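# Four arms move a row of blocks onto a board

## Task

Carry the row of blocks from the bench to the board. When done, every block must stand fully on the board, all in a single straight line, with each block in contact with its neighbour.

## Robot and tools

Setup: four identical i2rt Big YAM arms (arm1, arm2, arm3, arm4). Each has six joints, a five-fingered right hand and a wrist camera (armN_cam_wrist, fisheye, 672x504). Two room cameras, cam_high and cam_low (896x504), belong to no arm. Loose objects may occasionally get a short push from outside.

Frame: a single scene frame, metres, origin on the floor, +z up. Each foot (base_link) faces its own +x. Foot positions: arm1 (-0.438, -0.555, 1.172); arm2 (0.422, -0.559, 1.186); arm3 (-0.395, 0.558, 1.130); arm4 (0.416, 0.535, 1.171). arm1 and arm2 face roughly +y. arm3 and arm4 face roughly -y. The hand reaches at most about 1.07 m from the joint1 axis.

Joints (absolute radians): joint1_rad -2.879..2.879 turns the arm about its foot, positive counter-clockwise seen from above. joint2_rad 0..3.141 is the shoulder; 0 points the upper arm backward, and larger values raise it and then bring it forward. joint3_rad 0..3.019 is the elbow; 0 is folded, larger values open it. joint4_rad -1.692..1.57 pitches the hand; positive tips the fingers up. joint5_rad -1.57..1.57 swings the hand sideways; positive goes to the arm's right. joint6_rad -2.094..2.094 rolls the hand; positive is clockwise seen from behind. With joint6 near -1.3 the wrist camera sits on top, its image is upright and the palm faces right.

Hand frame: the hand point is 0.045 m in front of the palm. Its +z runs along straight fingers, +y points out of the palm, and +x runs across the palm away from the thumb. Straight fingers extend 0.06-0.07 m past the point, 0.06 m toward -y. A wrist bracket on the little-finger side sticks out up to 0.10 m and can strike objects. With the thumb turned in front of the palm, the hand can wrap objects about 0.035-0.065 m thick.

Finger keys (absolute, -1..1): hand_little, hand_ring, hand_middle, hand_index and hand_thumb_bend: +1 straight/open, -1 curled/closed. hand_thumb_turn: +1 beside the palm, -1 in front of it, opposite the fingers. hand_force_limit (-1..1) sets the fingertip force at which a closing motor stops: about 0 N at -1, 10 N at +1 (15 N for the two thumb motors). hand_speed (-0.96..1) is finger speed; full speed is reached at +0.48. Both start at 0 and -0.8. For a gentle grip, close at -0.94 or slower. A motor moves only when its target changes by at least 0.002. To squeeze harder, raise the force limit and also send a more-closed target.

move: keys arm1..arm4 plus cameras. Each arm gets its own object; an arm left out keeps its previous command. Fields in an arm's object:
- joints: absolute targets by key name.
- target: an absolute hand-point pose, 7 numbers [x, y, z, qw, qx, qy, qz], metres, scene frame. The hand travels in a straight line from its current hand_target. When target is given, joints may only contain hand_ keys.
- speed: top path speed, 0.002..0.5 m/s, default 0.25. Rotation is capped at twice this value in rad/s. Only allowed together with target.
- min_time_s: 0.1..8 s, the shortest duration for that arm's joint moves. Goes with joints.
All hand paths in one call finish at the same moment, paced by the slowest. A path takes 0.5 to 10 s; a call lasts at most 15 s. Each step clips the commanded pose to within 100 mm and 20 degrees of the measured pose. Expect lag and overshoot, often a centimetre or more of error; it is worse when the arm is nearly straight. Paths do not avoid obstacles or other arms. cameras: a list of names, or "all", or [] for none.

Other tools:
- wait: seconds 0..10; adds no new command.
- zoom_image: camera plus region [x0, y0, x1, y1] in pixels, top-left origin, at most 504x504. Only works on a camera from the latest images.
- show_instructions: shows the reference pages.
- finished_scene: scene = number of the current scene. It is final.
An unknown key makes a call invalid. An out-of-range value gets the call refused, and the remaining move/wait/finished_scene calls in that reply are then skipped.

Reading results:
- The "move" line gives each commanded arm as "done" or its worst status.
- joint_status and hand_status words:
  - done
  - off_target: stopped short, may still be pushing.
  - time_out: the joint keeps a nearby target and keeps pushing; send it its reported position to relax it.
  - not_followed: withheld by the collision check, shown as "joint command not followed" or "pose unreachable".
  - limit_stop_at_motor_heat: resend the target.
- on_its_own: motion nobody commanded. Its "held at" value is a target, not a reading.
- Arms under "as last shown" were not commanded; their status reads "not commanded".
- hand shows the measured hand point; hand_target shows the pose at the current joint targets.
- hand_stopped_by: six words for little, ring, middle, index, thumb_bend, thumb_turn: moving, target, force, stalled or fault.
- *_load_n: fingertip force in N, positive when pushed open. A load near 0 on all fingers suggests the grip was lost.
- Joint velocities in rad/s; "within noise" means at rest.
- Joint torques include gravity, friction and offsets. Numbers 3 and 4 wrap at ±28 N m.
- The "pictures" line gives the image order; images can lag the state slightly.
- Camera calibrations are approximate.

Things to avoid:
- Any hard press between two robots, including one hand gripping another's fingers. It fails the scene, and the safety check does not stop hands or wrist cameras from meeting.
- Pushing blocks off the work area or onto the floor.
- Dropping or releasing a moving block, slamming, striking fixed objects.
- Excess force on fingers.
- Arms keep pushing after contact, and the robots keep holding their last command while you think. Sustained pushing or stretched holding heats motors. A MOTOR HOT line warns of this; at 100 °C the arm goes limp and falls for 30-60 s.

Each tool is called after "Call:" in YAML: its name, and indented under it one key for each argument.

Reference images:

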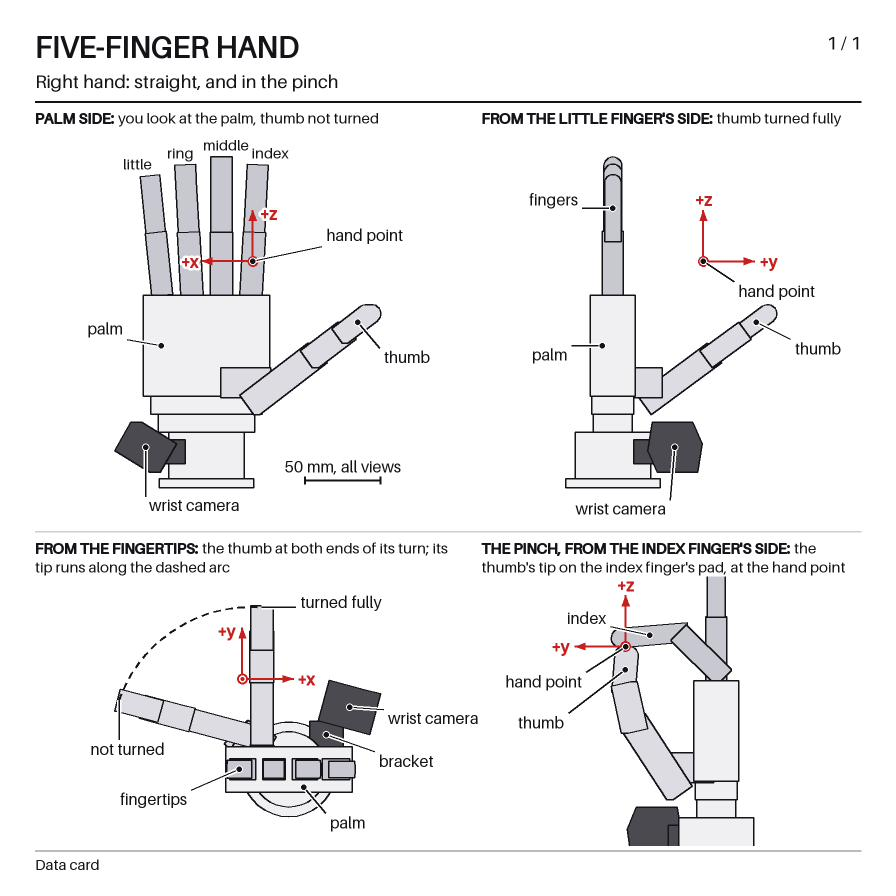

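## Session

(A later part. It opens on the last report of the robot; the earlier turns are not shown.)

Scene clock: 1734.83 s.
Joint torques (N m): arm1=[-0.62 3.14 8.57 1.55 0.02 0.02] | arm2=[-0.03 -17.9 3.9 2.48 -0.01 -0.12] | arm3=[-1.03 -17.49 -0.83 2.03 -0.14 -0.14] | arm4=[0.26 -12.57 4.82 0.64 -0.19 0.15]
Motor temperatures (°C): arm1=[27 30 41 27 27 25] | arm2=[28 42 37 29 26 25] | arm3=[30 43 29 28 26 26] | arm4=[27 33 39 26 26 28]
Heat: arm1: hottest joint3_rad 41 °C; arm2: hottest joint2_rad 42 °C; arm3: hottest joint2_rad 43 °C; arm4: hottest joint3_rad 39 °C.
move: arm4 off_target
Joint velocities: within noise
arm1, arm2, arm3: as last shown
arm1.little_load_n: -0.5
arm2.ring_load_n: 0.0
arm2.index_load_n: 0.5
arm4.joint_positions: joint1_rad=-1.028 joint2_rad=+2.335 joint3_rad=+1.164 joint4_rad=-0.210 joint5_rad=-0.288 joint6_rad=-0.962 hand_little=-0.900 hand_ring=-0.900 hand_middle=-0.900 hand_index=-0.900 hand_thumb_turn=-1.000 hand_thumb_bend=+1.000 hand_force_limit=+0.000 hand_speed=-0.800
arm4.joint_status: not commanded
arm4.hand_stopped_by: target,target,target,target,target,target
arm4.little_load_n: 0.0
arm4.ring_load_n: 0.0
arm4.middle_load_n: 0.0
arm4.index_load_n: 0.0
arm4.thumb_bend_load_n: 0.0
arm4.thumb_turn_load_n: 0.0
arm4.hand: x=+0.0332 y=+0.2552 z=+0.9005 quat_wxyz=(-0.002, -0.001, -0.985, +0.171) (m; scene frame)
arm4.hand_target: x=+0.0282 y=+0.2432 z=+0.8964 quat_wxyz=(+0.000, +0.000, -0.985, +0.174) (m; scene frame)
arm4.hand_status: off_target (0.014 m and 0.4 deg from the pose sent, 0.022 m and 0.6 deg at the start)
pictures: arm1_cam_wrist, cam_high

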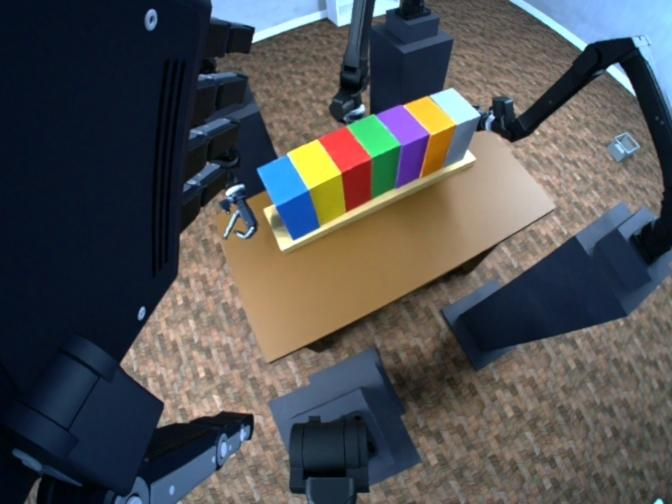

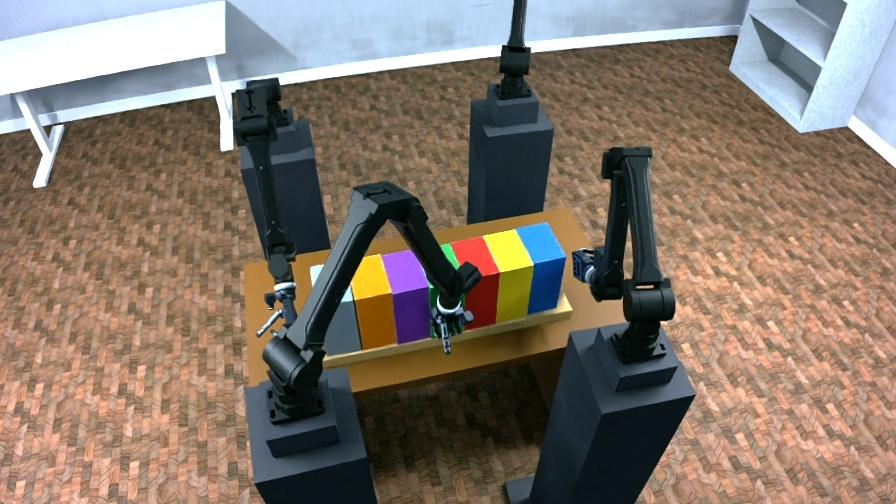

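Call:
move:
  arm4: {"target": [0.027, 0.233, 0.895, 0, 0, -0.9848, 0.1736], "speed": 0.03}
  cameras: ["cam_high", "arm1_cam_wrist"]

Call:
zoom_image:
  camera: "arm1_cam_wrist"
  region: [320, 80, 440, 180]

Call:
zoom_image:
  camera: "cam_high"
  region: [380, 260, 500, 370]

Scene clock: 1743.90 s.
Joint torques (N m): arm1=[-0.62 3.25 8.59 1.68 0.03 0.03] | arm2=[0.03 -17.96 3.9 2.48 -0.01 -0.12] | arm3=[0.21 -17.55 -0.92 1.85 -0.21 -0.11] | arm4=[1.61 -12.51 5.48 0.77 -0.33 0.22]
Motor temperatures (°C): arm1=[27 30 41 27 27 25] | arm2=[28 42 37 29 26 25] | arm3=[30 43 29 28 26 26] | arm4=[27 34 39 26 26 28]
Heat: arm1: hottest joint3_rad 41 °C; arm2: hottest joint2_rad 42 °C; arm3: hottest joint2_rad 43 °C; arm4: hottest joint3_rad 39 °C.
move: arm4 off_target
Joint velocities: within noise
arm1, arm2, arm3: as last shown
arm1.little_load_n: 0.0
arm1.ring_load_n: -0.5
arm1.thumb_bend_load_n: 0.5
arm2.middle_load_n: 0.5
arm3.thumb_turn_load_n: 0.0
arm4.joint_positions: joint1_rad=-1.025 joint2_rad=+2.341 joint3_rad=+1.174 joint4_rad=-0.221 joint5_rad=-0.283 joint6_rad=-0.952 hand_little=-0.900 hand_ring=-0.900 hand_middle=-0.900 hand_index=-0.900 hand_thumb_turn=-1.000 hand_thumb_bend=+1.000 hand_force_limit=+0.000 hand_speed=-0.800
arm4.joint_status: not commanded
arm4.hand_stopped_by: target,target,target,target,target,target
arm4.little_load_n: 0.0
arm4.ring_load_n: 0.0
arm4.middle_load_n: 0.0
arm4.index_load_n: 0.0
arm4.thumb_bend_load_n: 0.0
arm4.thumb_turn_load_n: 0.0
arm4.hand: x=+0.0334 y=+0.2544 z=+0.8992 quat_wxyz=(-0.005, -0.006, -0.986, +0.167) (m; scene frame)
arm4.hand_target: x=+0.0276 y=+0.2333 z=+0.8957 quat_wxyz=(+0.000, +0.000, -0.985, +0.174) (m; scene frame)
arm4.hand_status: off_target (0.023 m and 1.2 deg from the pose sent, 0.024 m and 0.4 deg at the start)
pictures: arm1_cam_wrist, cam_high

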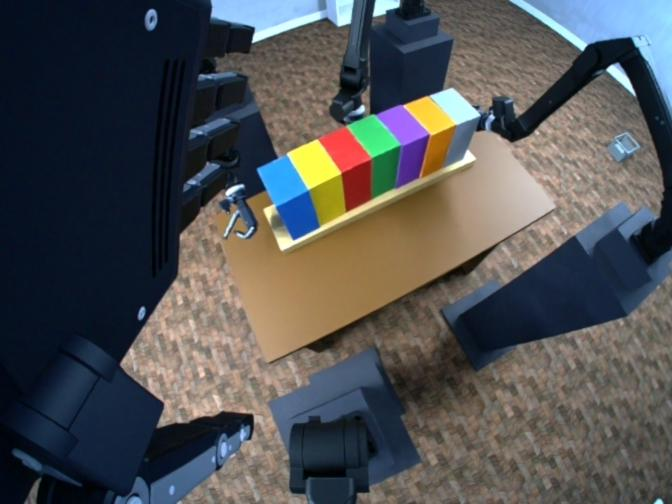

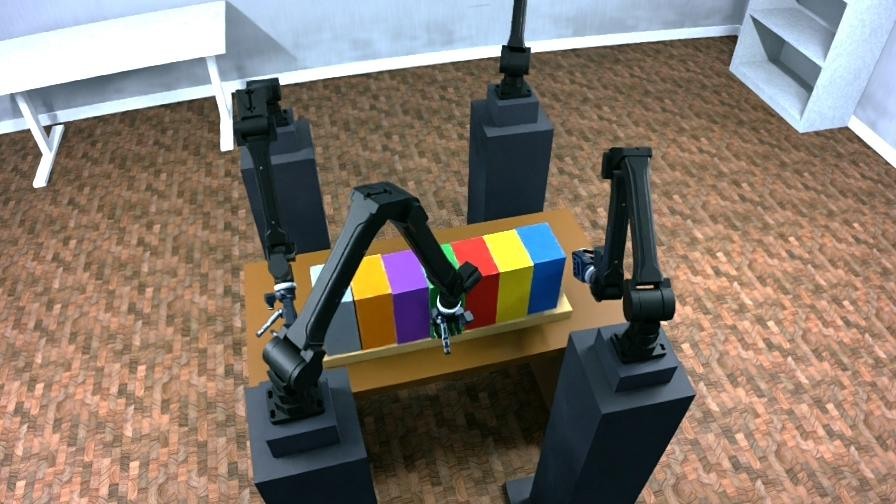

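Scaled by 4.200 from the camera's 672x504 image, which has a finer 960x720 frame.

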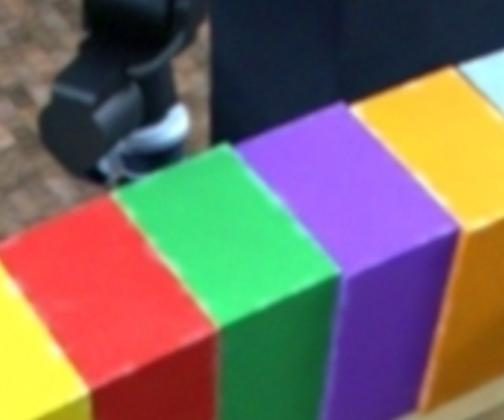

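Scaled by 4.200 from the camera's 896x504 image, which has a finer 1280x720 frame.

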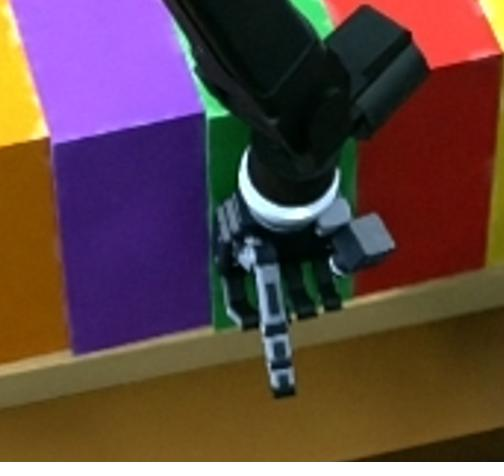

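Call:
move:
  arm4: {"target": [0.027, 0.220, 0.895, 0, 0, -0.9848, 0.1736], "speed": 0.03}

Call:
move:
  arm4: {"target": [0.027, 0.210, 0.895, 0, 0, -0.9848, 0.1736], "speed": 0.03}
  cameras: ["cam_high", "arm1_cam_wrist"]

Call:
zoom_image:
  camera: "arm1_cam_wrist"
  region: [320, 80, 440, 180]

Call:
zoom_image:
  camera: "cam_high"
  region: [380, 260, 500, 370]

Scene clock: 1751.87 s.
Joint torques (N m): arm1=[-0.56 3.02 8.66 1.68 0.04 0.05] | arm2=[-0.03 -17.96 3.89 2.48 -0.02 -0.13] | arm3=[-0.09 -17.67 -0.9 1.92 -0.2 -0.19] | arm4=[1.9 -12.51 5.89 0.85 -0.42 0.27]
Motor temperatures (°C): arm1=[27 30 41 27 27 25] | arm2=[28 42 37 29 26 25] | arm3=[30 43 29 28 26 26] | arm4=[27 34 40 26 26 28]
Heat: arm1: hottest joint3_rad 41 °C; arm2: hottest joint2_rad 42 °C; arm3: hottest joint2_rad 43 °C; arm4: hottest joint3_rad 40 °C.
move: arm4 off_target
Joint velocities: within noise
arm1.joint_positions: joint1_rad=-0.377 joint2_rad=+0.576 joint3_rad=+1.428 joint4_rad=-1.478 joint5_rad=-0.014 joint6_rad=-1.159 hand_little=+1.000 hand_ring=+1.000 hand_middle=+1.000 hand_index=+1.000 hand_thumb_turn=+1.000 hand_thumb_bend=+1.000 hand_force_limit=+0.000 hand_speed=-0.800
arm1.joint_status: not commanded
arm1.hand_stopped_by: target,target,target,target,target,target
arm1.little_load_n: 0.0
arm1.ring_load_n: 0.0
arm1.middle_load_n: 0.0
arm1.index_load_n: 0.0
arm1.thumb_bend_load_n: 0.0
arm1.thumb_turn_load_n: 0.0
arm1.hand: x=-0.3296 y=-0.4066 z=+1.6531 quat_wxyz=(-0.327, +0.827, +0.329, +0.317) (m; scene frame)
arm1.hand_target: x=-0.3297 y=-0.4069 z=+1.6644 quat_wxyz=(-0.336, +0.821, +0.327, +0.326) (m; scene frame)
arm1.hand_status: not commanded
arm2.joint_positions: joint1_rad=-0.036 joint2_rad=+2.679 joint3_rad=+1.403 joint4_rad=+0.747 joint5_rad=-0.041 joint6_rad=-1.585 hand_little=-0.800 hand_ring=-0.800 hand_middle=-0.800 hand_index=-0.800 hand_thumb_turn=-1.000 hand_thumb_bend=+1.000 hand_force_limit=+0.000 hand_speed=-0.800
arm2.joint_status: not commanded
arm2.hand_stopped_by: target,target,target,target,target,target
arm2.little_load_n: 0.0
arm2.ring_load_n: 0.0
arm2.middle_load_n: 0.0
arm2.index_load_n: 0.0
arm2.thumb_bend_load_n: 0.0
arm2.thumb_turn_load_n: 0.0
arm2.hand: x=+0.5057 y=+0.1628 z=+0.9080 quat_wxyz=(-0.358, +0.611, +0.610, +0.355) (m; scene frame)
arm2.hand_target: x=+0.5101 y=+0.1570 z=+0.9001 quat_wxyz=(-0.354, +0.612, +0.612, +0.354) (m; scene frame)
arm2.hand_status: not commanded
arm3.joint_positions: joint1_rad=-0.159 joint2_rad=+2.575 joint3_rad=+0.690 joint4_rad=+1.385 joint5_rad=-0.198 joint6_rad=-1.667 hand_little=-0.800 hand_ring=-0.800 hand_middle=-0.800 hand_index=-0.800 hand_thumb_turn=-1.000 hand_thumb_bend=+1.000 hand_force_limit=+0.000 hand_speed=-0.800
arm3.joint_status: not commanded
arm3.hand_stopped_by: target,target,target,target,target,target
arm3.little_load_n: 0.0
arm3.ring_load_n: 0.5
arm3.middle_load_n: 0.0
arm3.index_load_n: 0.0
arm3.thumb_bend_load_n: 0.0
arm3.thumb_turn_load_n: 0.0
arm3.hand: x=-0.5256 y=+0.0820 z=+0.8938 quat_wxyz=(+0.364, +0.602, -0.606, +0.370) (m; scene frame)
arm3.hand_target: x=-0.5300 y=+0.0772 z=+0.8985 quat_wxyz=(+0.370, +0.603, -0.603, +0.369) (m; scene frame)
arm3.hand_status: not commanded
arm4.joint_positions: joint1_rad=-1.009 joint2_rad=+2.346 joint3_rad=+1.191 joint4_rad=-0.233 joint5_rad=-0.276 joint6_rad=-0.935 hand_little=-0.900 hand_ring=-0.900 hand_middle=-0.900 hand_index=-0.900 hand_thumb_turn=-1.000 hand_thumb_bend=+1.000 hand_force_limit=+0.000 hand_speed=-0.800
arm4.joint_status: not commanded
arm4.hand_stopped_by: target,target,target,target,target,target
arm4.little_load_n: 0.0
arm4.ring_load_n: 0.0
arm4.middle_load_n: 0.0
arm4.index_load_n: 0.0
arm4.thumb_bend_load_n: 0.0
arm4.thumb_turn_load_n: 0.0
arm4.hand: x=+0.0337 y=+0.2456 z=+0.8996 quat_wxyz=(-0.006, -0.006, -0.986, +0.164) (m; scene frame)
arm4.hand_target: x=+0.0279 y=+0.2204 z=+0.8960 quat_wxyz=(+0.000, +0.000, -0.985, +0.174) (m; scene frame)
arm4.hand_status: off_target (0.027 m and 1.5 deg from the pose sent, 0.035 m and 1.2 deg at the start)
pictures: none

Scene clock: 1752.87 s.
Joint torques (N m): arm1=[-0.79 3.08 8.59 1.68 0.01 0.02] | arm2=[-0.03 -17.9 3.9 2.48 -0.01 -0.12] | arm3=[-0.91 -16.79 -0.83 1.77 -0.18 -0.16] | arm4=[1.96 -13.16 5.96 0.87 -0.5 0.27]
Motor temperatures (°C): arm1=[27 30 41 27 27 25] | arm2=[28 42 37 29 26 25] | arm3=[30 43 29 28 26 26] | arm4=[27 34 40 26 26 28]
Heat: arm1: hottest joint3_rad 41 °C; arm2: hottest joint2_rad 42 °C; arm3: hottest joint2_rad 43 °C; arm4: hottest joint3_rad 40 °C.
move: arm4 off_target
Joint velocities: within noise
arm1, arm2, arm3: as last shown
arm1.thumb_turn_load_n: -0.5
arm2.little_load_n: 0.5
arm2.thumb_bend_load_n: -0.5
arm3.ring_load_n: 0.0
arm4.joint_positions: joint1_rad=-0.995 joint2_rad=+2.355 joint3_rad=+1.211 joint4_rad=-0.240 joint5_rad=-0.271 joint6_rad=-0.921 hand_little=-0.900 hand_ring=-0.900 hand_middle=-0.900 hand_index=-0.900 hand_thumb_turn=-1.000 hand_thumb_bend=+1.000 hand_force_limit=+0.000 hand_speed=-0.800
arm4.joint_status: not commanded
arm4.hand_stopped_by: target,target,target,target,target,target
arm4.little_load_n: 0.0
arm4.ring_load_n: 0.0
arm4.middle_load_n: 0.0
arm4.index_load_n: 0.0
arm4.thumb_bend_load_n: 0.0
arm4.thumb_turn_load_n: 0.0
arm4.hand: x=+0.0327 y=+0.2369 z=+0.8981 quat_wxyz=(-0.005, -0.006, -0.987, +0.163) (m; scene frame)
arm4.hand_target: x=+0.0278 y=+0.2106 z=+0.8959 quat_wxyz=(+0.000, +0.000, -0.985, +0.174) (m; scene frame)
arm4.hand_status: off_target (0.028 m and 1.6 deg from the pose sent, 0.037 m and 1.5 deg at the start)
pictures: arm1_cam_wrist, cam_high

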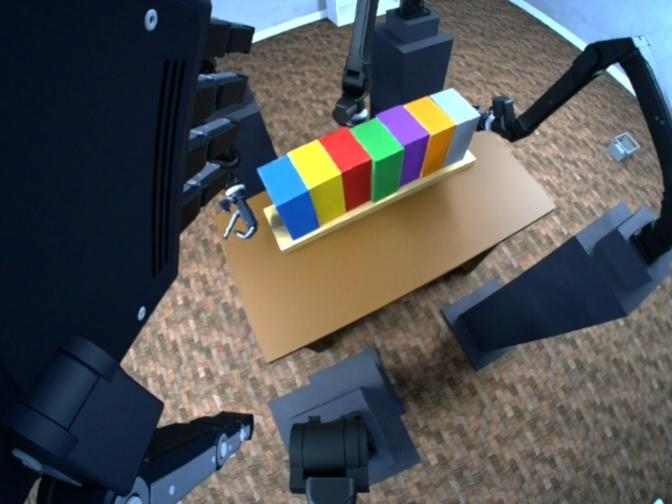

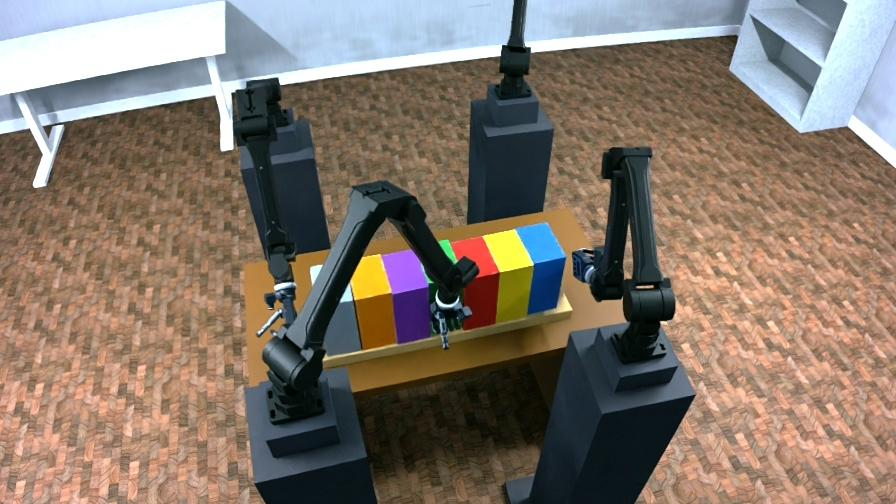

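Scaled by 4.200 from the camera's 672x504 image, which has a finer 960x720 frame.

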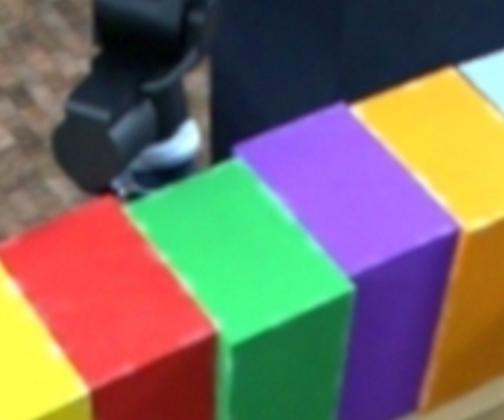

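Scaled by 4.200 from the camera's 896x504 image, which has a finer 1280x720 frame.

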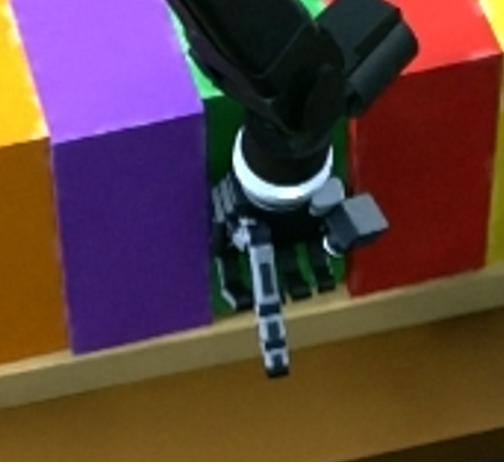

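Call:
move:
  arm4: {"target": [0.027, 0.270, 0.898, 0, 0, -0.9848, 0.1736], "speed": 0.05}

Call:
move:
  arm4: {"target": [0.130, 0.270, 0.898, 0, 0, -0.9848, 0.1736], "speed": 0.1}

Call:
move:
  arm4: {"target": [0.130, 0.230, 0.896, 0, 0, -0.9848, 0.1736], "speed": 0.03}
  cameras: ["cam_high", "arm1_cam_wrist"]

Call:
zoom_image:
  camera: "arm1_cam_wrist"
  region: [350, 70, 470, 170]

Call:
zoom_image:
  camera: "cam_high"
  region: [350, 260, 470, 370]

Scene clock: 1766.13 s.
Joint torques (N m): arm1=[-0.62 2.96 8.58 1.65 0.05 0.03] | arm2=[-0.03 -17.9 3.89 2.5 -0.01 -0.13] | arm3=[-0.44 -17.26 -0.92 1.95 -0.11 -0.17] | arm4=[-1.03 -15.21 2.28 1.14 -0.36 -0.09]
Motor temperatures (°C): arm1=[27 30 41 27 27 25] | arm2=[28 42 37 29 26 25] | arm3=[30 43 29 28 26 26] | arm4=[27 34 39 26 26 28]
Heat: arm1: hottest joint3_rad 41 °C; arm2: hottest joint2_rad 42 °C; arm3: hottest joint2_rad 43 °C; arm4: hottest joint3_rad 39 °C.
move: arm4 off_target
Joint velocities: within noise
arm1, arm2, arm3: as last shown
arm1.thumb_turn_load_n: 0.0
arm2.little_load_n: 0.0
arm2.thumb_bend_load_n: 0.0
arm2.thumb_turn_load_n: 0.5
arm4.joint_positions: joint1_rad=-1.055 joint2_rad=+2.355 joint3_rad=+1.157 joint4_rad=-0.212 joint5_rad=-0.293 joint6_rad=-0.987 hand_little=-0.900 hand_ring=-0.900 hand_middle=-0.900 hand_index=-0.900 hand_thumb_turn=-1.000 hand_thumb_bend=+1.000 hand_force_limit=+0.000 hand_speed=-0.800
arm4.joint_status: not commanded
arm4.hand_stopped_by: target,target,target,target,target,target
arm4.little_load_n: 0.0
arm4.ring_load_n: 0.0
arm4.middle_load_n: 0.0
arm4.index_load_n: 0.0
arm4.thumb_bend_load_n: 0.0
arm4.thumb_turn_load_n: 0.0
arm4.hand: x=+0.0359 y=+0.2724 z=+0.8903 quat_wxyz=(-0.011, -0.004, -0.986, +0.165) (m; scene frame)
arm4.hand_target: x=+0.0270 y=+0.2700 z=+0.8979 quat_wxyz=(+0.000, +0.000, -0.985, +0.173) (m; scene frame)
arm4.hand_status: off_target (0.012 m and 1.7 deg from the pose sent, 0.034 m and 1.6 deg at the start)
pictures: none

Scene clock: 1767.97 s.
Joint torques (N m): arm1=[-0.67 3.02 8.59 1.63 0.03 0.04] | arm2=[-0.03 -17.9 3.89 2.48 -0.01 -0.13] | arm3=[-0.5 -16.15 -0.75 1.59 -0.21 -0.23] | arm4=[-0.03 -14.21 1.05 1.17 -0.07 0.12]
Motor temperatures (°C): arm1=[27 30 41 27 27 25] | arm2=[28 42 37 29 26 25] | arm3=[30 43 29 28 26 26] | arm4=[27 35 39 26 26 28]
Heat: arm1: hottest joint3_rad 41 °C; arm2: hottest joint2_rad 42 °C; arm3: hottest joint2_rad 43 °C; arm4: hottest joint3_rad 39 °C.
move: arm4 off_target
Joint velocities: within noise
arm1, arm2, arm3: as last shown
arm2.thumb_turn_load_n: 0.0
arm4.joint_positions: joint1_rad=-0.934 joint2_rad=+2.303 joint3_rad=+0.895 joint4_rad=+0.021 joint5_rad=-0.274 joint6_rad=-0.873 hand_little=-0.900 hand_ring=-0.900 hand_middle=-0.900 hand_index=-0.900 hand_thumb_turn=-1.000 hand_thumb_bend=+1.000 hand_force_limit=+0.000 hand_speed=-0.800
arm4.joint_status: not commanded
arm4.hand_stopped_by: target,target,target,target,target,target
arm4.little_load_n: 0.0
arm4.ring_load_n: 0.0
arm4.middle_load_n: 0.0
arm4.index_load_n: 0.0
arm4.thumb_bend_load_n: 0.0
arm4.thumb_turn_load_n: 0.0
arm4.hand: x=+0.1395 y=+0.2802 z=+0.8860 quat_wxyz=(-0.015, +0.000, -0.987, +0.163) (m; scene frame)
arm4.hand_target: x=+0.1301 y=+0.2701 z=+0.8978 quat_wxyz=(+0.000, +0.000, -0.985, +0.174) (m; scene frame)
arm4.hand_status: off_target (0.018 m and 2.2 deg from the pose sent, 0.094 m and 1.7 deg at the start)
pictures: none

Scene clock: 1769.80 s.
Joint torques (N m): arm1=[-0.62 3.14 8.61 1.74 0.03 0.03] | arm2=[-0.03 -17.96 3.89 2.48 -0.01 -0.13] | arm3=[-0.21 -16.73 -0.68 1.63 -0.14 -0.21] | arm4=[1.03 -13.16 3.54 0.8 -0.29 0.18]
Motor temperatures (°C): arm1=[27 30 41 27 27 25] | arm2=[28 42 37 29 26 25] | arm3=[30 43 29 28 26 26] | arm4=[27 35 39 26 26 28]
Heat: arm1: hottest joint3_rad 41 °C; arm2: hottest joint2_rad 42 °C; arm3: hottest joint2_rad 43 °C; arm4: hottest joint3_rad 39 °C.
move: arm4 off_target
Joint velocities: within noise
arm1, arm2, arm3: as last shown
arm1.ring_load_n: -0.5
arm3.thumb_turn_load_n: 0.5
arm4.joint_positions: joint1_rad=-0.877 joint2_rad=+2.303 joint3_rad=+0.935 joint4_rad=+0.000 joint5_rad=-0.251 joint6_rad=-0.804 hand_little=-0.900 hand_ring=-0.900 hand_middle=-0.900 hand_index=-0.900 hand_thumb_turn=-1.000 hand_thumb_bend=+1.000 hand_force_limit=+0.000 hand_speed=-0.800
arm4.joint_status: not commanded
arm4.hand_stopped_by: target,target,target,target,target,target
arm4.little_load_n: 0.0
arm4.ring_load_n: 0.0
arm4.middle_load_n: 0.0
arm4.index_load_n: 0.0
arm4.thumb_bend_load_n: 0.0
arm4.thumb_turn_load_n: 0.0
arm4.hand: x=+0.1410 y=+0.2527 z=+0.8887 quat_wxyz=(-0.011, -0.005, -0.987, +0.159) (m; scene frame)
arm4.hand_target: x=+0.1303 y=+0.2302 z=+0.8966 quat_wxyz=(+0.000, +0.000, -0.985, +0.174) (m; scene frame)
arm4.hand_status: off_target (0.026 m and 2.2 deg from the pose sent, 0.052 m and 2.2 deg at the start)
pictures: arm1_cam_wrist, cam_high

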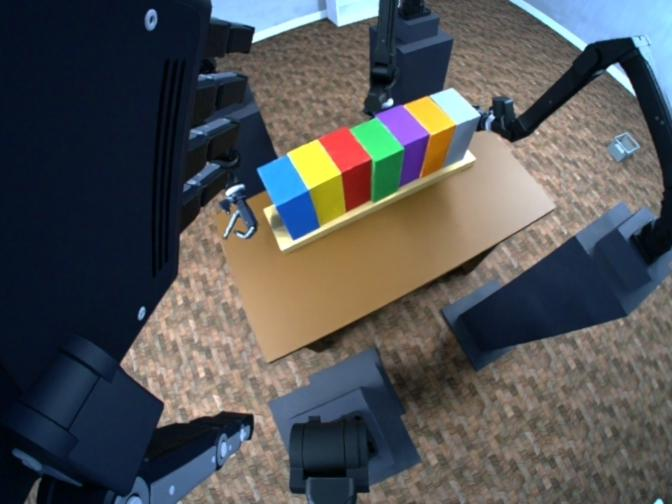

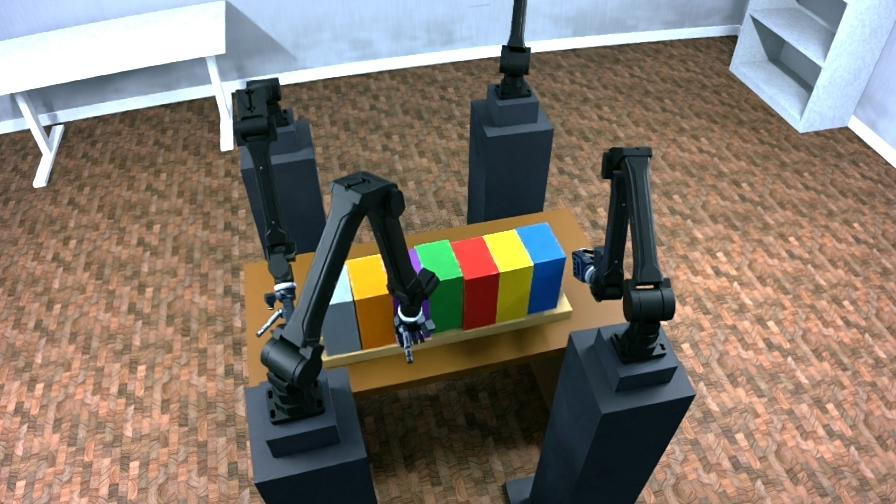

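Scaled by 4.200 from the camera's 672x504 image, which has a finer 960x720 frame.

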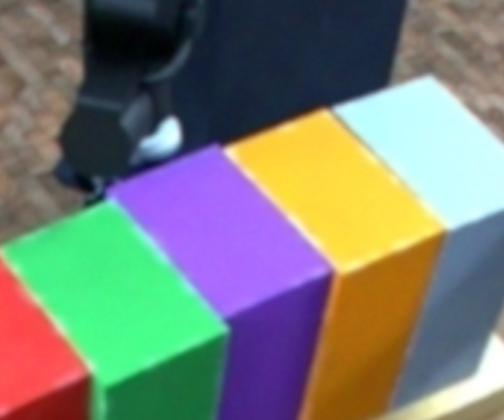

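Scaled by 4.200 from the camera's 896x504 image, which has a finer 1280x720 frame.

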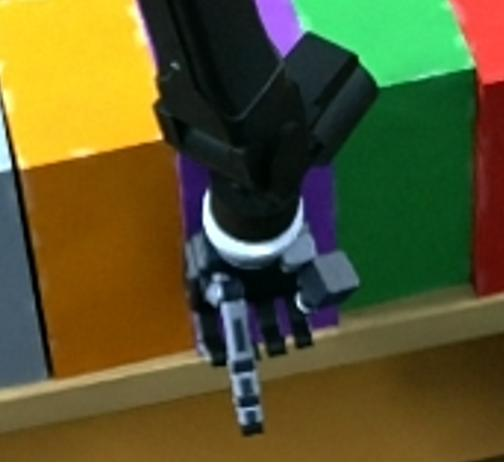

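Call:
move:
  arm4: {"target": [0.126, 0.210, 0.898, 0, 0, -0.9848, 0.1736], "speed": 0.03}
  cameras: ["cam_high", "arm1_cam_wrist"]

Call:
zoom_image:
  camera: "arm1_cam_wrist"
  region: [350, 70, 470, 170]

Scene clock: 1781.13 s.
Joint torques (N m): arm1=[-0.56 3.25 8.61 1.69 0.06 0.03] | arm2=[0.03 -17.96 3.9 2.48 -0.01 -0.13] | arm3=[-1.03 -16.79 -0.75 2 -0.18 -0.15] | arm4=[0.91 -13.16 4.48 0.84 -0.43 0.23]
Motor temperatures (°C): arm1=[27 30 41 27 27 25] | arm2=[28 42 37 29 26 25] | arm3=[30 43 29 28 26 26] | arm4=[27 34 39 26 26 28]
Heat: arm1: hottest joint3_rad 41 °C; arm2: hottest joint2_rad 42 °C; arm3: hottest joint2_rad 43 °C; arm4: hottest joint3_rad 39 °C.
move: arm4 off_target
Joint velocities: within noise
arm1, arm2, arm3: as last shown
arm1.ring_load_n: 0.0
arm2.thumb_turn_load_n: 0.5
arm3.thumb_turn_load_n: 0.0
arm4.joint_positions: joint1_rad=-0.850 joint2_rad=+2.303 joint3_rad=+0.969 joint4_rad=-0.039 joint5_rad=-0.242 joint6_rad=-0.784 hand_little=-0.900 hand_ring=-0.900 hand_middle=-0.900 hand_index=-0.900 hand_thumb_turn=-1.000 hand_thumb_bend=+1.000 hand_force_limit=+0.000 hand_speed=-0.800
arm4.joint_status: not commanded
arm4.hand_stopped_by: target,target,target,target,target,target
arm4.little_load_n: 0.0
arm4.ring_load_n: 0.0
arm4.middle_load_n: 0.0
arm4.index_load_n: 0.0
arm4.thumb_bend_load_n: -0.5
arm4.thumb_turn_load_n: 0.0
arm4.hand: x=+0.1400 y=+0.2379 z=+0.8916 quat_wxyz=(-0.013, -0.003, -0.988, +0.154) (m; scene frame)
arm4.hand_target: x=+0.1265 y=+0.2104 z=+0.8991 quat_wxyz=(+0.000, +0.000, -0.985, +0.174) (m; scene frame)
arm4.hand_status: off_target (0.032 m and 2.7 deg from the pose sent, 0.046 m and 2.2 deg at the start)
pictures: arm1_cam_wrist, cam_high

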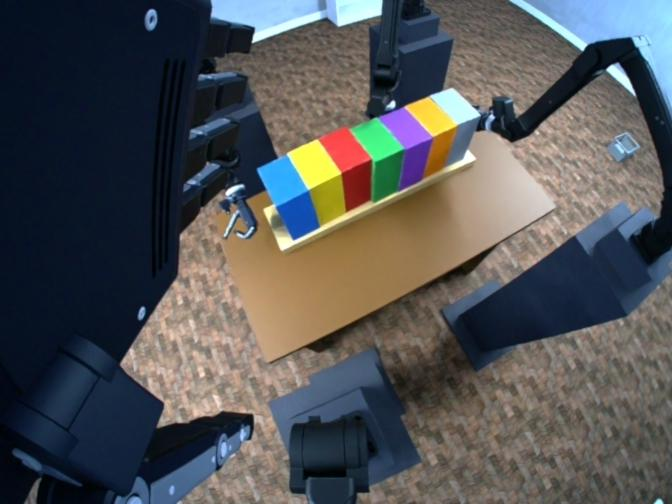

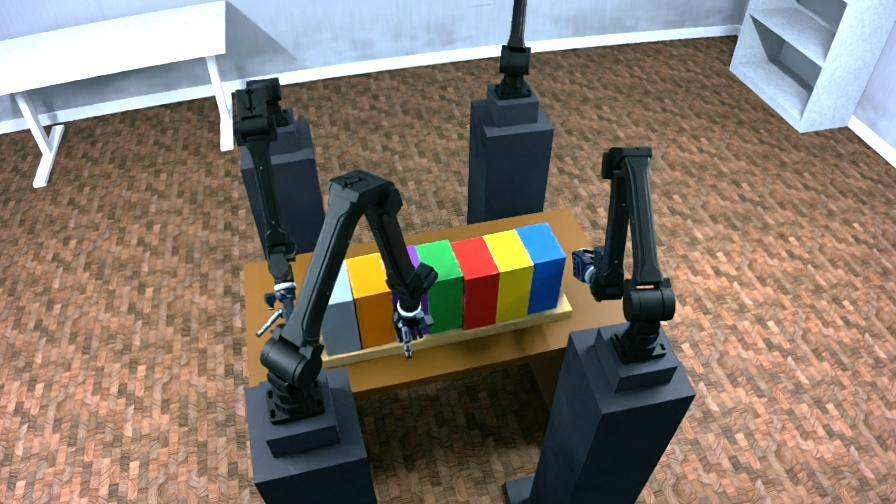

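Scaled by 4.200 from the camera's 672x504 image, which has a finer 960x720 frame.

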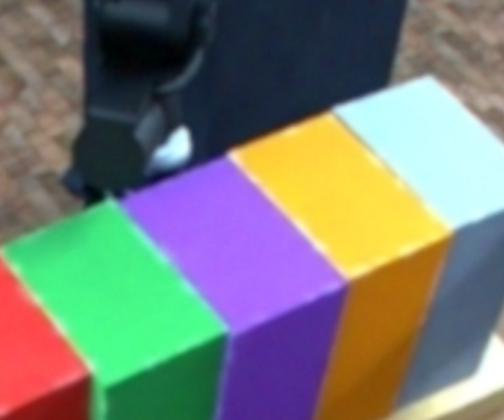

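Call:
move:
  arm4: {"target": [0.130, 0.262, 0.900, 0, 0, -0.9816, 0.1908], "speed": 0.05}

Call:
move:
  arm4: {"target": [0.228, 0.268, 0.900, 0, 0, -0.9816, 0.1908], "speed": 0.1}
  cameras: ["cam_high", "arm1_cam_wrist"]

Call:
zoom_image:
  camera: "cam_high"
  region: [310, 260, 430, 370]

Scene clock: 1791.93 s.
Joint torques (N m): arm1=[-0.97 2.96 8.62 1.63 0.03 0.02] | arm2=[-0.03 -17.9 3.89 2.48 -0.02 -0.12] | arm3=[-0.62 -16.91 -0.55 1.8 -0.15 -0.13] | arm4=[-1.03 -14.21 1.03 1.2 -0.37 -0.07]
Motor temperatures (°C): arm1=[27 30 41 27 27 25] | arm2=[28 42 37 29 26 25] | arm3=[30 43 29 28 26 26] | arm4=[27 34 38 26 26 28]
Heat: arm1: hottest joint3_rad 41 °C; arm2: hottest joint2_rad 42 °C; arm3: hottest joint2_rad 43 °C; arm4: hottest joint3_rad 38 °C.
move: arm4 off_target
Joint velocities: within noise
arm1, arm2, arm3: as last shown
arm2.index_load_n: 0.5
arm2.thumb_turn_load_n: 0.0
arm4.joint_positions: joint1_rad=-0.920 joint2_rad=+2.299 joint3_rad=+0.890 joint4_rad=+0.046 joint5_rad=-0.291 joint6_rad=-0.844 hand_little=-0.900 hand_ring=-0.900 hand_middle=-0.900 hand_index=-0.900 hand_thumb_turn=-1.000 hand_thumb_bend=+1.000 hand_force_limit=+0.000 hand_speed=-0.800
arm4.joint_status: not commanded
arm4.hand_stopped_by: target,target,target,target,target,target
arm4.little_load_n: 0.0
arm4.ring_load_n: 0.0
arm4.middle_load_n: 0.0
arm4.index_load_n: 0.0
arm4.thumb_bend_load_n: 0.0
arm4.thumb_turn_load_n: 0.0
arm4.hand: x=+0.1432 y=+0.2696 z=+0.8876 quat_wxyz=(-0.016, -0.005, -0.984, +0.176) (m; scene frame)
arm4.hand_target: x=+0.1302 y=+0.2622 z=+0.8997 quat_wxyz=(+0.000, +0.000, -0.982, +0.190) (m; scene frame)
arm4.hand_status: off_target (0.020 m and 2.6 deg from the pose sent, 0.027 m and 4.5 deg at the start)
pictures: none

Scene clock: 1793.73 s.
Joint torques (N m): arm1=[-0.85 2.84 8.61 1.65 0.04 0.02] | arm2=[-0.03 -17.9 3.89 2.5 -0.01 -0.13] | arm3=[-0.56 -16.91 -0.99 1.63 -0.18 -0.11] | arm4=[-0.15 -12.28 -0.09 1.29 -0.07 0.11]
Motor temperatures (°C): arm1=[27 30 41 27 27 25] | arm2=[28 42 37 29 26 25] | arm3=[30 43 29 28 26 26] | arm4=[27 35 38 26 26 28]
Heat: arm1: hottest joint3_rad 41 °C; arm2: hottest joint2_rad 42 °C; arm3: hottest joint2_rad 43 °C; arm4: hottest joint3_rad 38 °C.
move: arm4 off_target
Joint velocities: within noise
arm1, arm2, arm3: as last shown
arm2.index_load_n: 0.0
arm2.thumb_turn_load_n: 0.5
arm4.joint_positions: joint1_rad=-0.761 joint2_rad=+2.276 joint3_rad=+0.678 joint4_rad=+0.284 joint5_rad=-0.253 joint6_rad=-0.692 hand_little=-0.900 hand_ring=-0.900 hand_middle=-0.900 hand_index=-0.900 hand_thumb_turn=-1.000 hand_thumb_bend=+1.000 hand_force_limit=+0.000 hand_speed=-0.800
arm4.joint_status: not commanded
arm4.hand_stopped_by: target,target,target,target,target,target
arm4.little_load_n: 0.0
arm4.ring_load_n: 0.0
arm4.middle_load_n: 0.0
arm4.index_load_n: 0.5
arm4.thumb_bend_load_n: 0.0
arm4.thumb_turn_load_n: 0.0
arm4.hand: x=+0.2346 y=+0.2785 z=+0.8904 quat_wxyz=(-0.012, +0.000, -0.984, +0.178) (m; scene frame)
arm4.hand_target: x=+0.2281 y=+0.2681 z=+0.8998 quat_wxyz=(+0.000, +0.000, -0.982, +0.191) (m; scene frame)
arm4.hand_status: off_target (0.016 m and 2.0 deg from the pose sent, 0.086 m and 2.5 deg at the start)
pictures: arm1_cam_wrist, cam_high

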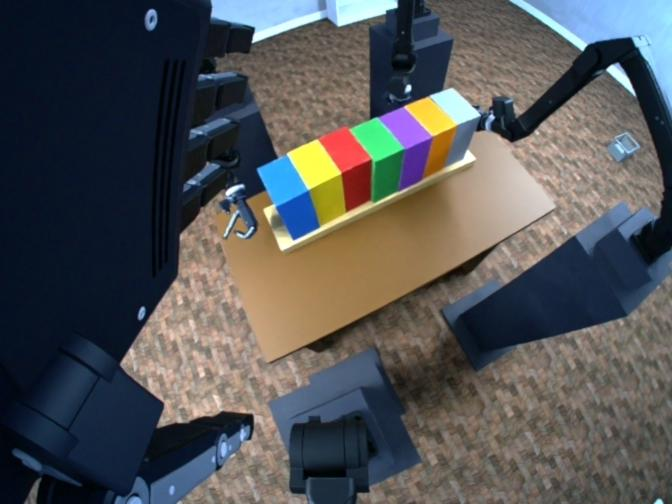

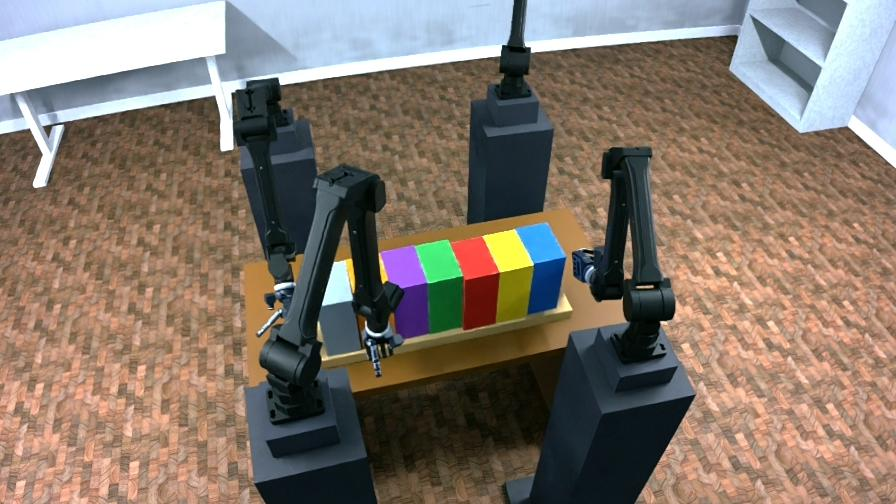

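Scaled by 4.200 from the camera's 896x504 image, which has a finer 1280x720 frame.

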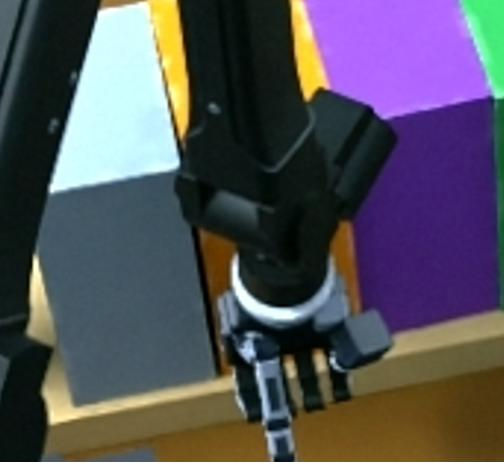

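Call:
move:
  arm4: {"target": [0.228, 0.226, 0.900, 0, 0, -0.9816, 0.1908], "speed": 0.04}

Call:
move:
  arm4: {"target": [0.228, 0.212, 0.900, 0, 0, -0.9816, 0.1908], "speed": 0.03}
  cameras: ["cam_high", "arm1_cam_wrist"]

Call:
zoom_image:
  camera: "arm1_cam_wrist"
  region: [380, 70, 500, 170]

Scene clock: 1806.63 s.
Joint torques (N m): arm1=[-0.67 3.25 8.58 1.65 0.05 0] | arm2=[0.03 -17.9 3.89 2.48 -0.02 -0.13] | arm3=[-0.32 -17.49 -0.51 1.78 -0.2 -0.21] | arm4=[0.21 -12.75 1.73 0.65 -0.12 0.15]
Motor temperatures (°C): arm1=[27 30 41 27 27 25] | arm2=[28 42 37 29 26 25] | arm3=[30 43 29 28 26 26] | arm4=[27 35 37 26 26 28]
Heat: arm1: hottest joint3_rad 41 °C; arm2: hottest joint2_rad 42 °C; arm3: hottest joint2_rad 43 °C; arm4: hottest joint3_rad 37 °C.
move: arm4 off_target
Joint velocities: within noise
arm1.joint_positions: joint1_rad=-0.377 joint2_rad=+0.576 joint3_rad=+1.428 joint4_rad=-1.478 joint5_rad=-0.014 joint6_rad=-1.159 hand_little=+1.000 hand_ring=+1.000 hand_middle=+1.000 hand_index=+1.000 hand_thumb_turn=+1.000 hand_thumb_bend=+1.000 hand_force_limit=+0.000 hand_speed=-0.800
arm1.joint_status: not commanded
arm1.hand_stopped_by: target,target,target,target,target,target
arm1.little_load_n: 0.0
arm1.ring_load_n: 0.0
arm1.middle_load_n: 0.0
arm1.index_load_n: 0.0
arm1.thumb_bend_load_n: 0.0
arm1.thumb_turn_load_n: 0.0
arm1.hand: x=-0.3296 y=-0.4066 z=+1.6531 quat_wxyz=(-0.327, +0.827, +0.329, +0.317) (m; scene frame)
arm1.hand_target: x=-0.3297 y=-0.4069 z=+1.6644 quat_wxyz=(-0.336, +0.821, +0.327, +0.326) (m; scene frame)
arm1.hand_status: not commanded
arm2.joint_positions: joint1_rad=-0.036 joint2_rad=+2.679 joint3_rad=+1.403 joint4_rad=+0.747 joint5_rad=-0.041 joint6_rad=-1.585 hand_little=-0.800 hand_ring=-0.800 hand_middle=-0.800 hand_index=-0.800 hand_thumb_turn=-1.000 hand_thumb_bend=+1.000 hand_force_limit=+0.000 hand_speed=-0.800
arm2.joint_status: not commanded
arm2.hand_stopped_by: target,target,target,target,target,target
arm2.little_load_n: 0.0
arm2.ring_load_n: 0.0
arm2.middle_load_n: 0.0
arm2.index_load_n: 0.0
arm2.thumb_bend_load_n: 0.0
arm2.thumb_turn_load_n: 0.0
arm2.hand: x=+0.5057 y=+0.1628 z=+0.9080 quat_wxyz=(-0.358, +0.611, +0.610, +0.355) (m; scene frame)
arm2.hand_target: x=+0.5101 y=+0.1570 z=+0.9001 quat_wxyz=(-0.354, +0.612, +0.612, +0.354) (m; scene frame)
arm2.hand_status: not commanded
arm3.joint_positions: joint1_rad=-0.159 joint2_rad=+2.575 joint3_rad=+0.690 joint4_rad=+1.385 joint5_rad=-0.198 joint6_rad=-1.667 hand_little=-0.800 hand_ring=-0.800 hand_middle=-0.800 hand_index=-0.800 hand_thumb_turn=-1.000 hand_thumb_bend=+1.000 hand_force_limit=+0.000 hand_speed=-0.800
arm3.joint_status: not commanded
arm3.hand_stopped_by: target,target,target,target,target,target
arm3.little_load_n: 0.0
arm3.ring_load_n: 0.0
arm3.middle_load_n: 0.0
arm3.index_load_n: 0.0
arm3.thumb_bend_load_n: 0.0
arm3.thumb_turn_load_n: 0.0
arm3.hand: x=-0.5256 y=+0.0820 z=+0.8938 quat_wxyz=(+0.364, +0.602, -0.606, +0.370) (m; scene frame)
arm3.hand_target: x=-0.5300 y=+0.0772 z=+0.8985 quat_wxyz=(+0.370, +0.603, -0.603, +0.369) (m; scene frame)
arm3.hand_status: not commanded
arm4.joint_positions: joint1_rad=-0.691 joint2_rad=+2.276 joint3_rad=+0.740 joint4_rad=+0.240 joint5_rad=-0.229 joint6_rad=-0.619 hand_little=-0.900 hand_ring=-0.900 hand_middle=-0.900 hand_index=-0.900 hand_thumb_turn=-1.000 hand_thumb_bend=+1.000 hand_force_limit=+0.000 hand_speed=-0.800
arm4.joint_status: not commanded
arm4.hand_stopped_by: target,target,target,target,target,target
arm4.little_load_n: 0.0
arm4.ring_load_n: 0.0
arm4.middle_load_n: 0.0
arm4.index_load_n: 0.0
arm4.thumb_bend_load_n: 0.0
arm4.thumb_turn_load_n: 0.0
arm4.hand: x=+0.2363 y=+0.2443 z=+0.8907 quat_wxyz=(-0.010, -0.002, -0.984, +0.177) (m; scene frame)
arm4.hand_target: x=+0.2282 y=+0.2261 z=+0.9001 quat_wxyz=(+0.000, +0.000, -0.982, +0.191) (m; scene frame)
arm4.hand_status: off_target (0.022 m and 2.0 deg from the pose sent, 0.054 m and 2.1 deg at the start)
pictures: none

Scene clock: 1807.63 s.
Joint torques (N m): arm1=[-0.73 3.08 8.61 1.69 0.02 0.01] | arm2=[-0.03 -17.9 3.89 2.5 -0.01 -0.13] | arm3=[-1.26 -17.08 -0.9 1.61 -0.18 -0.21] | arm4=[0.97 -12.63 2.8 0.79 -0.24 0.16]
Motor temperatures (°C): arm1=[27 30 41 27 27 25] | arm2=[28 42 37 29 26 25] | arm3=[30 43 29 28 26 26] | arm4=[27 35 37 26 26 28]
Heat: arm1: hottest joint3_rad 41 °C; arm2: hottest joint2_rad 42 °C; arm3: hottest joint2_rad 43 °C; arm4: hottest joint3_rad 37 °C.
move: arm4 off_target
Joint velocities: within noise
arm1, arm2, arm3: as last shown
arm1.thumb_bend_load_n: 0.5
arm2.index_load_n: 0.5
arm3.ring_load_n: -0.5
arm3.thumb_turn_load_n: 0.5
arm4.joint_positions: joint1_rad=-0.675 joint2_rad=+2.276 joint3_rad=+0.754 joint4_rad=+0.212 joint5_rad=-0.219 joint6_rad=-0.600 hand_little=-0.900 hand_ring=-0.900 hand_middle=-0.900 hand_index=-0.900 hand_thumb_turn=-1.000 hand_thumb_bend=+1.000 hand_force_limit=+0.000 hand_speed=-0.800
arm4.joint_status: not commanded
arm4.hand_stopped_by: target,target,target,target,target,target
arm4.little_load_n: 0.0
arm4.ring_load_n: 0.0
arm4.middle_load_n: 0.0
arm4.index_load_n: 0.0
arm4.thumb_bend_load_n: 0.0
arm4.thumb_turn_load_n: 0.0
arm4.hand: x=+0.2393 y=+0.2405 z=+0.8907 quat_wxyz=(-0.013, -0.005, -0.986, +0.168) (m; scene frame)
arm4.hand_target: x=+0.2283 y=+0.2123 z=+0.9007 quat_wxyz=(+0.000, +0.000, -0.982, +0.191) (m; scene frame)
arm4.hand_status: off_target (0.032 m and 3.0 deg from the pose sent, 0.035 m and 2.0 deg at the start)
pictures: arm1_cam_wrist, cam_high

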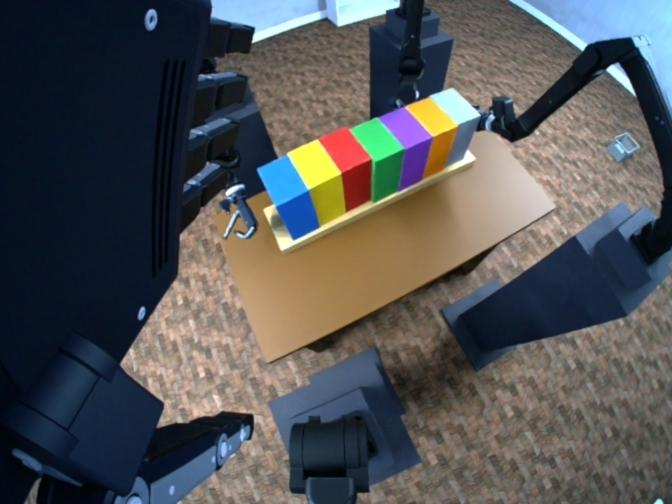

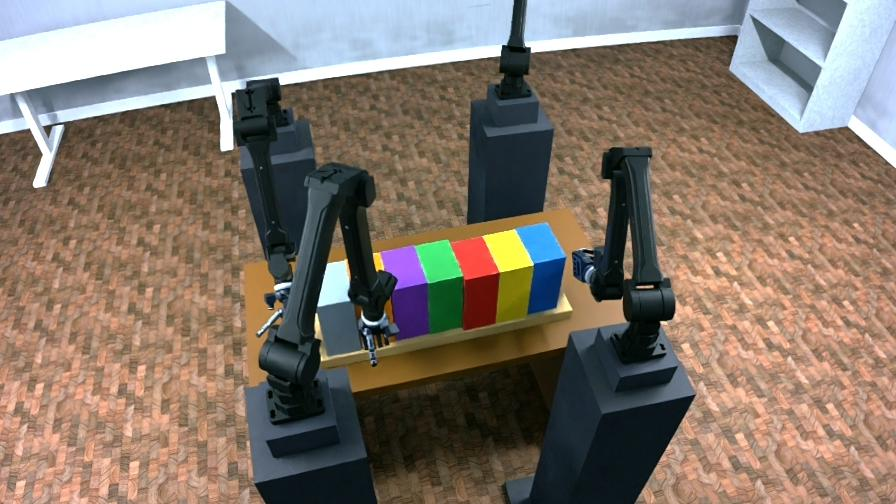

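Scaled by 4.200 from the camera's 672x504 image, which has a finer 960x720 frame.

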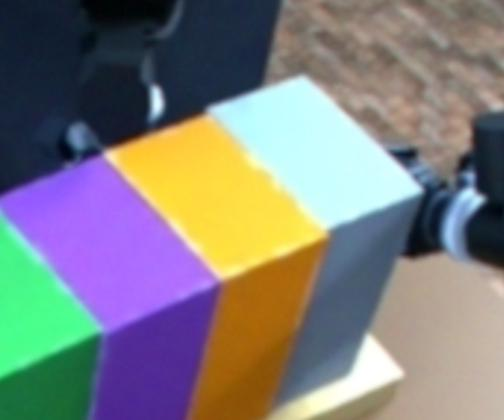

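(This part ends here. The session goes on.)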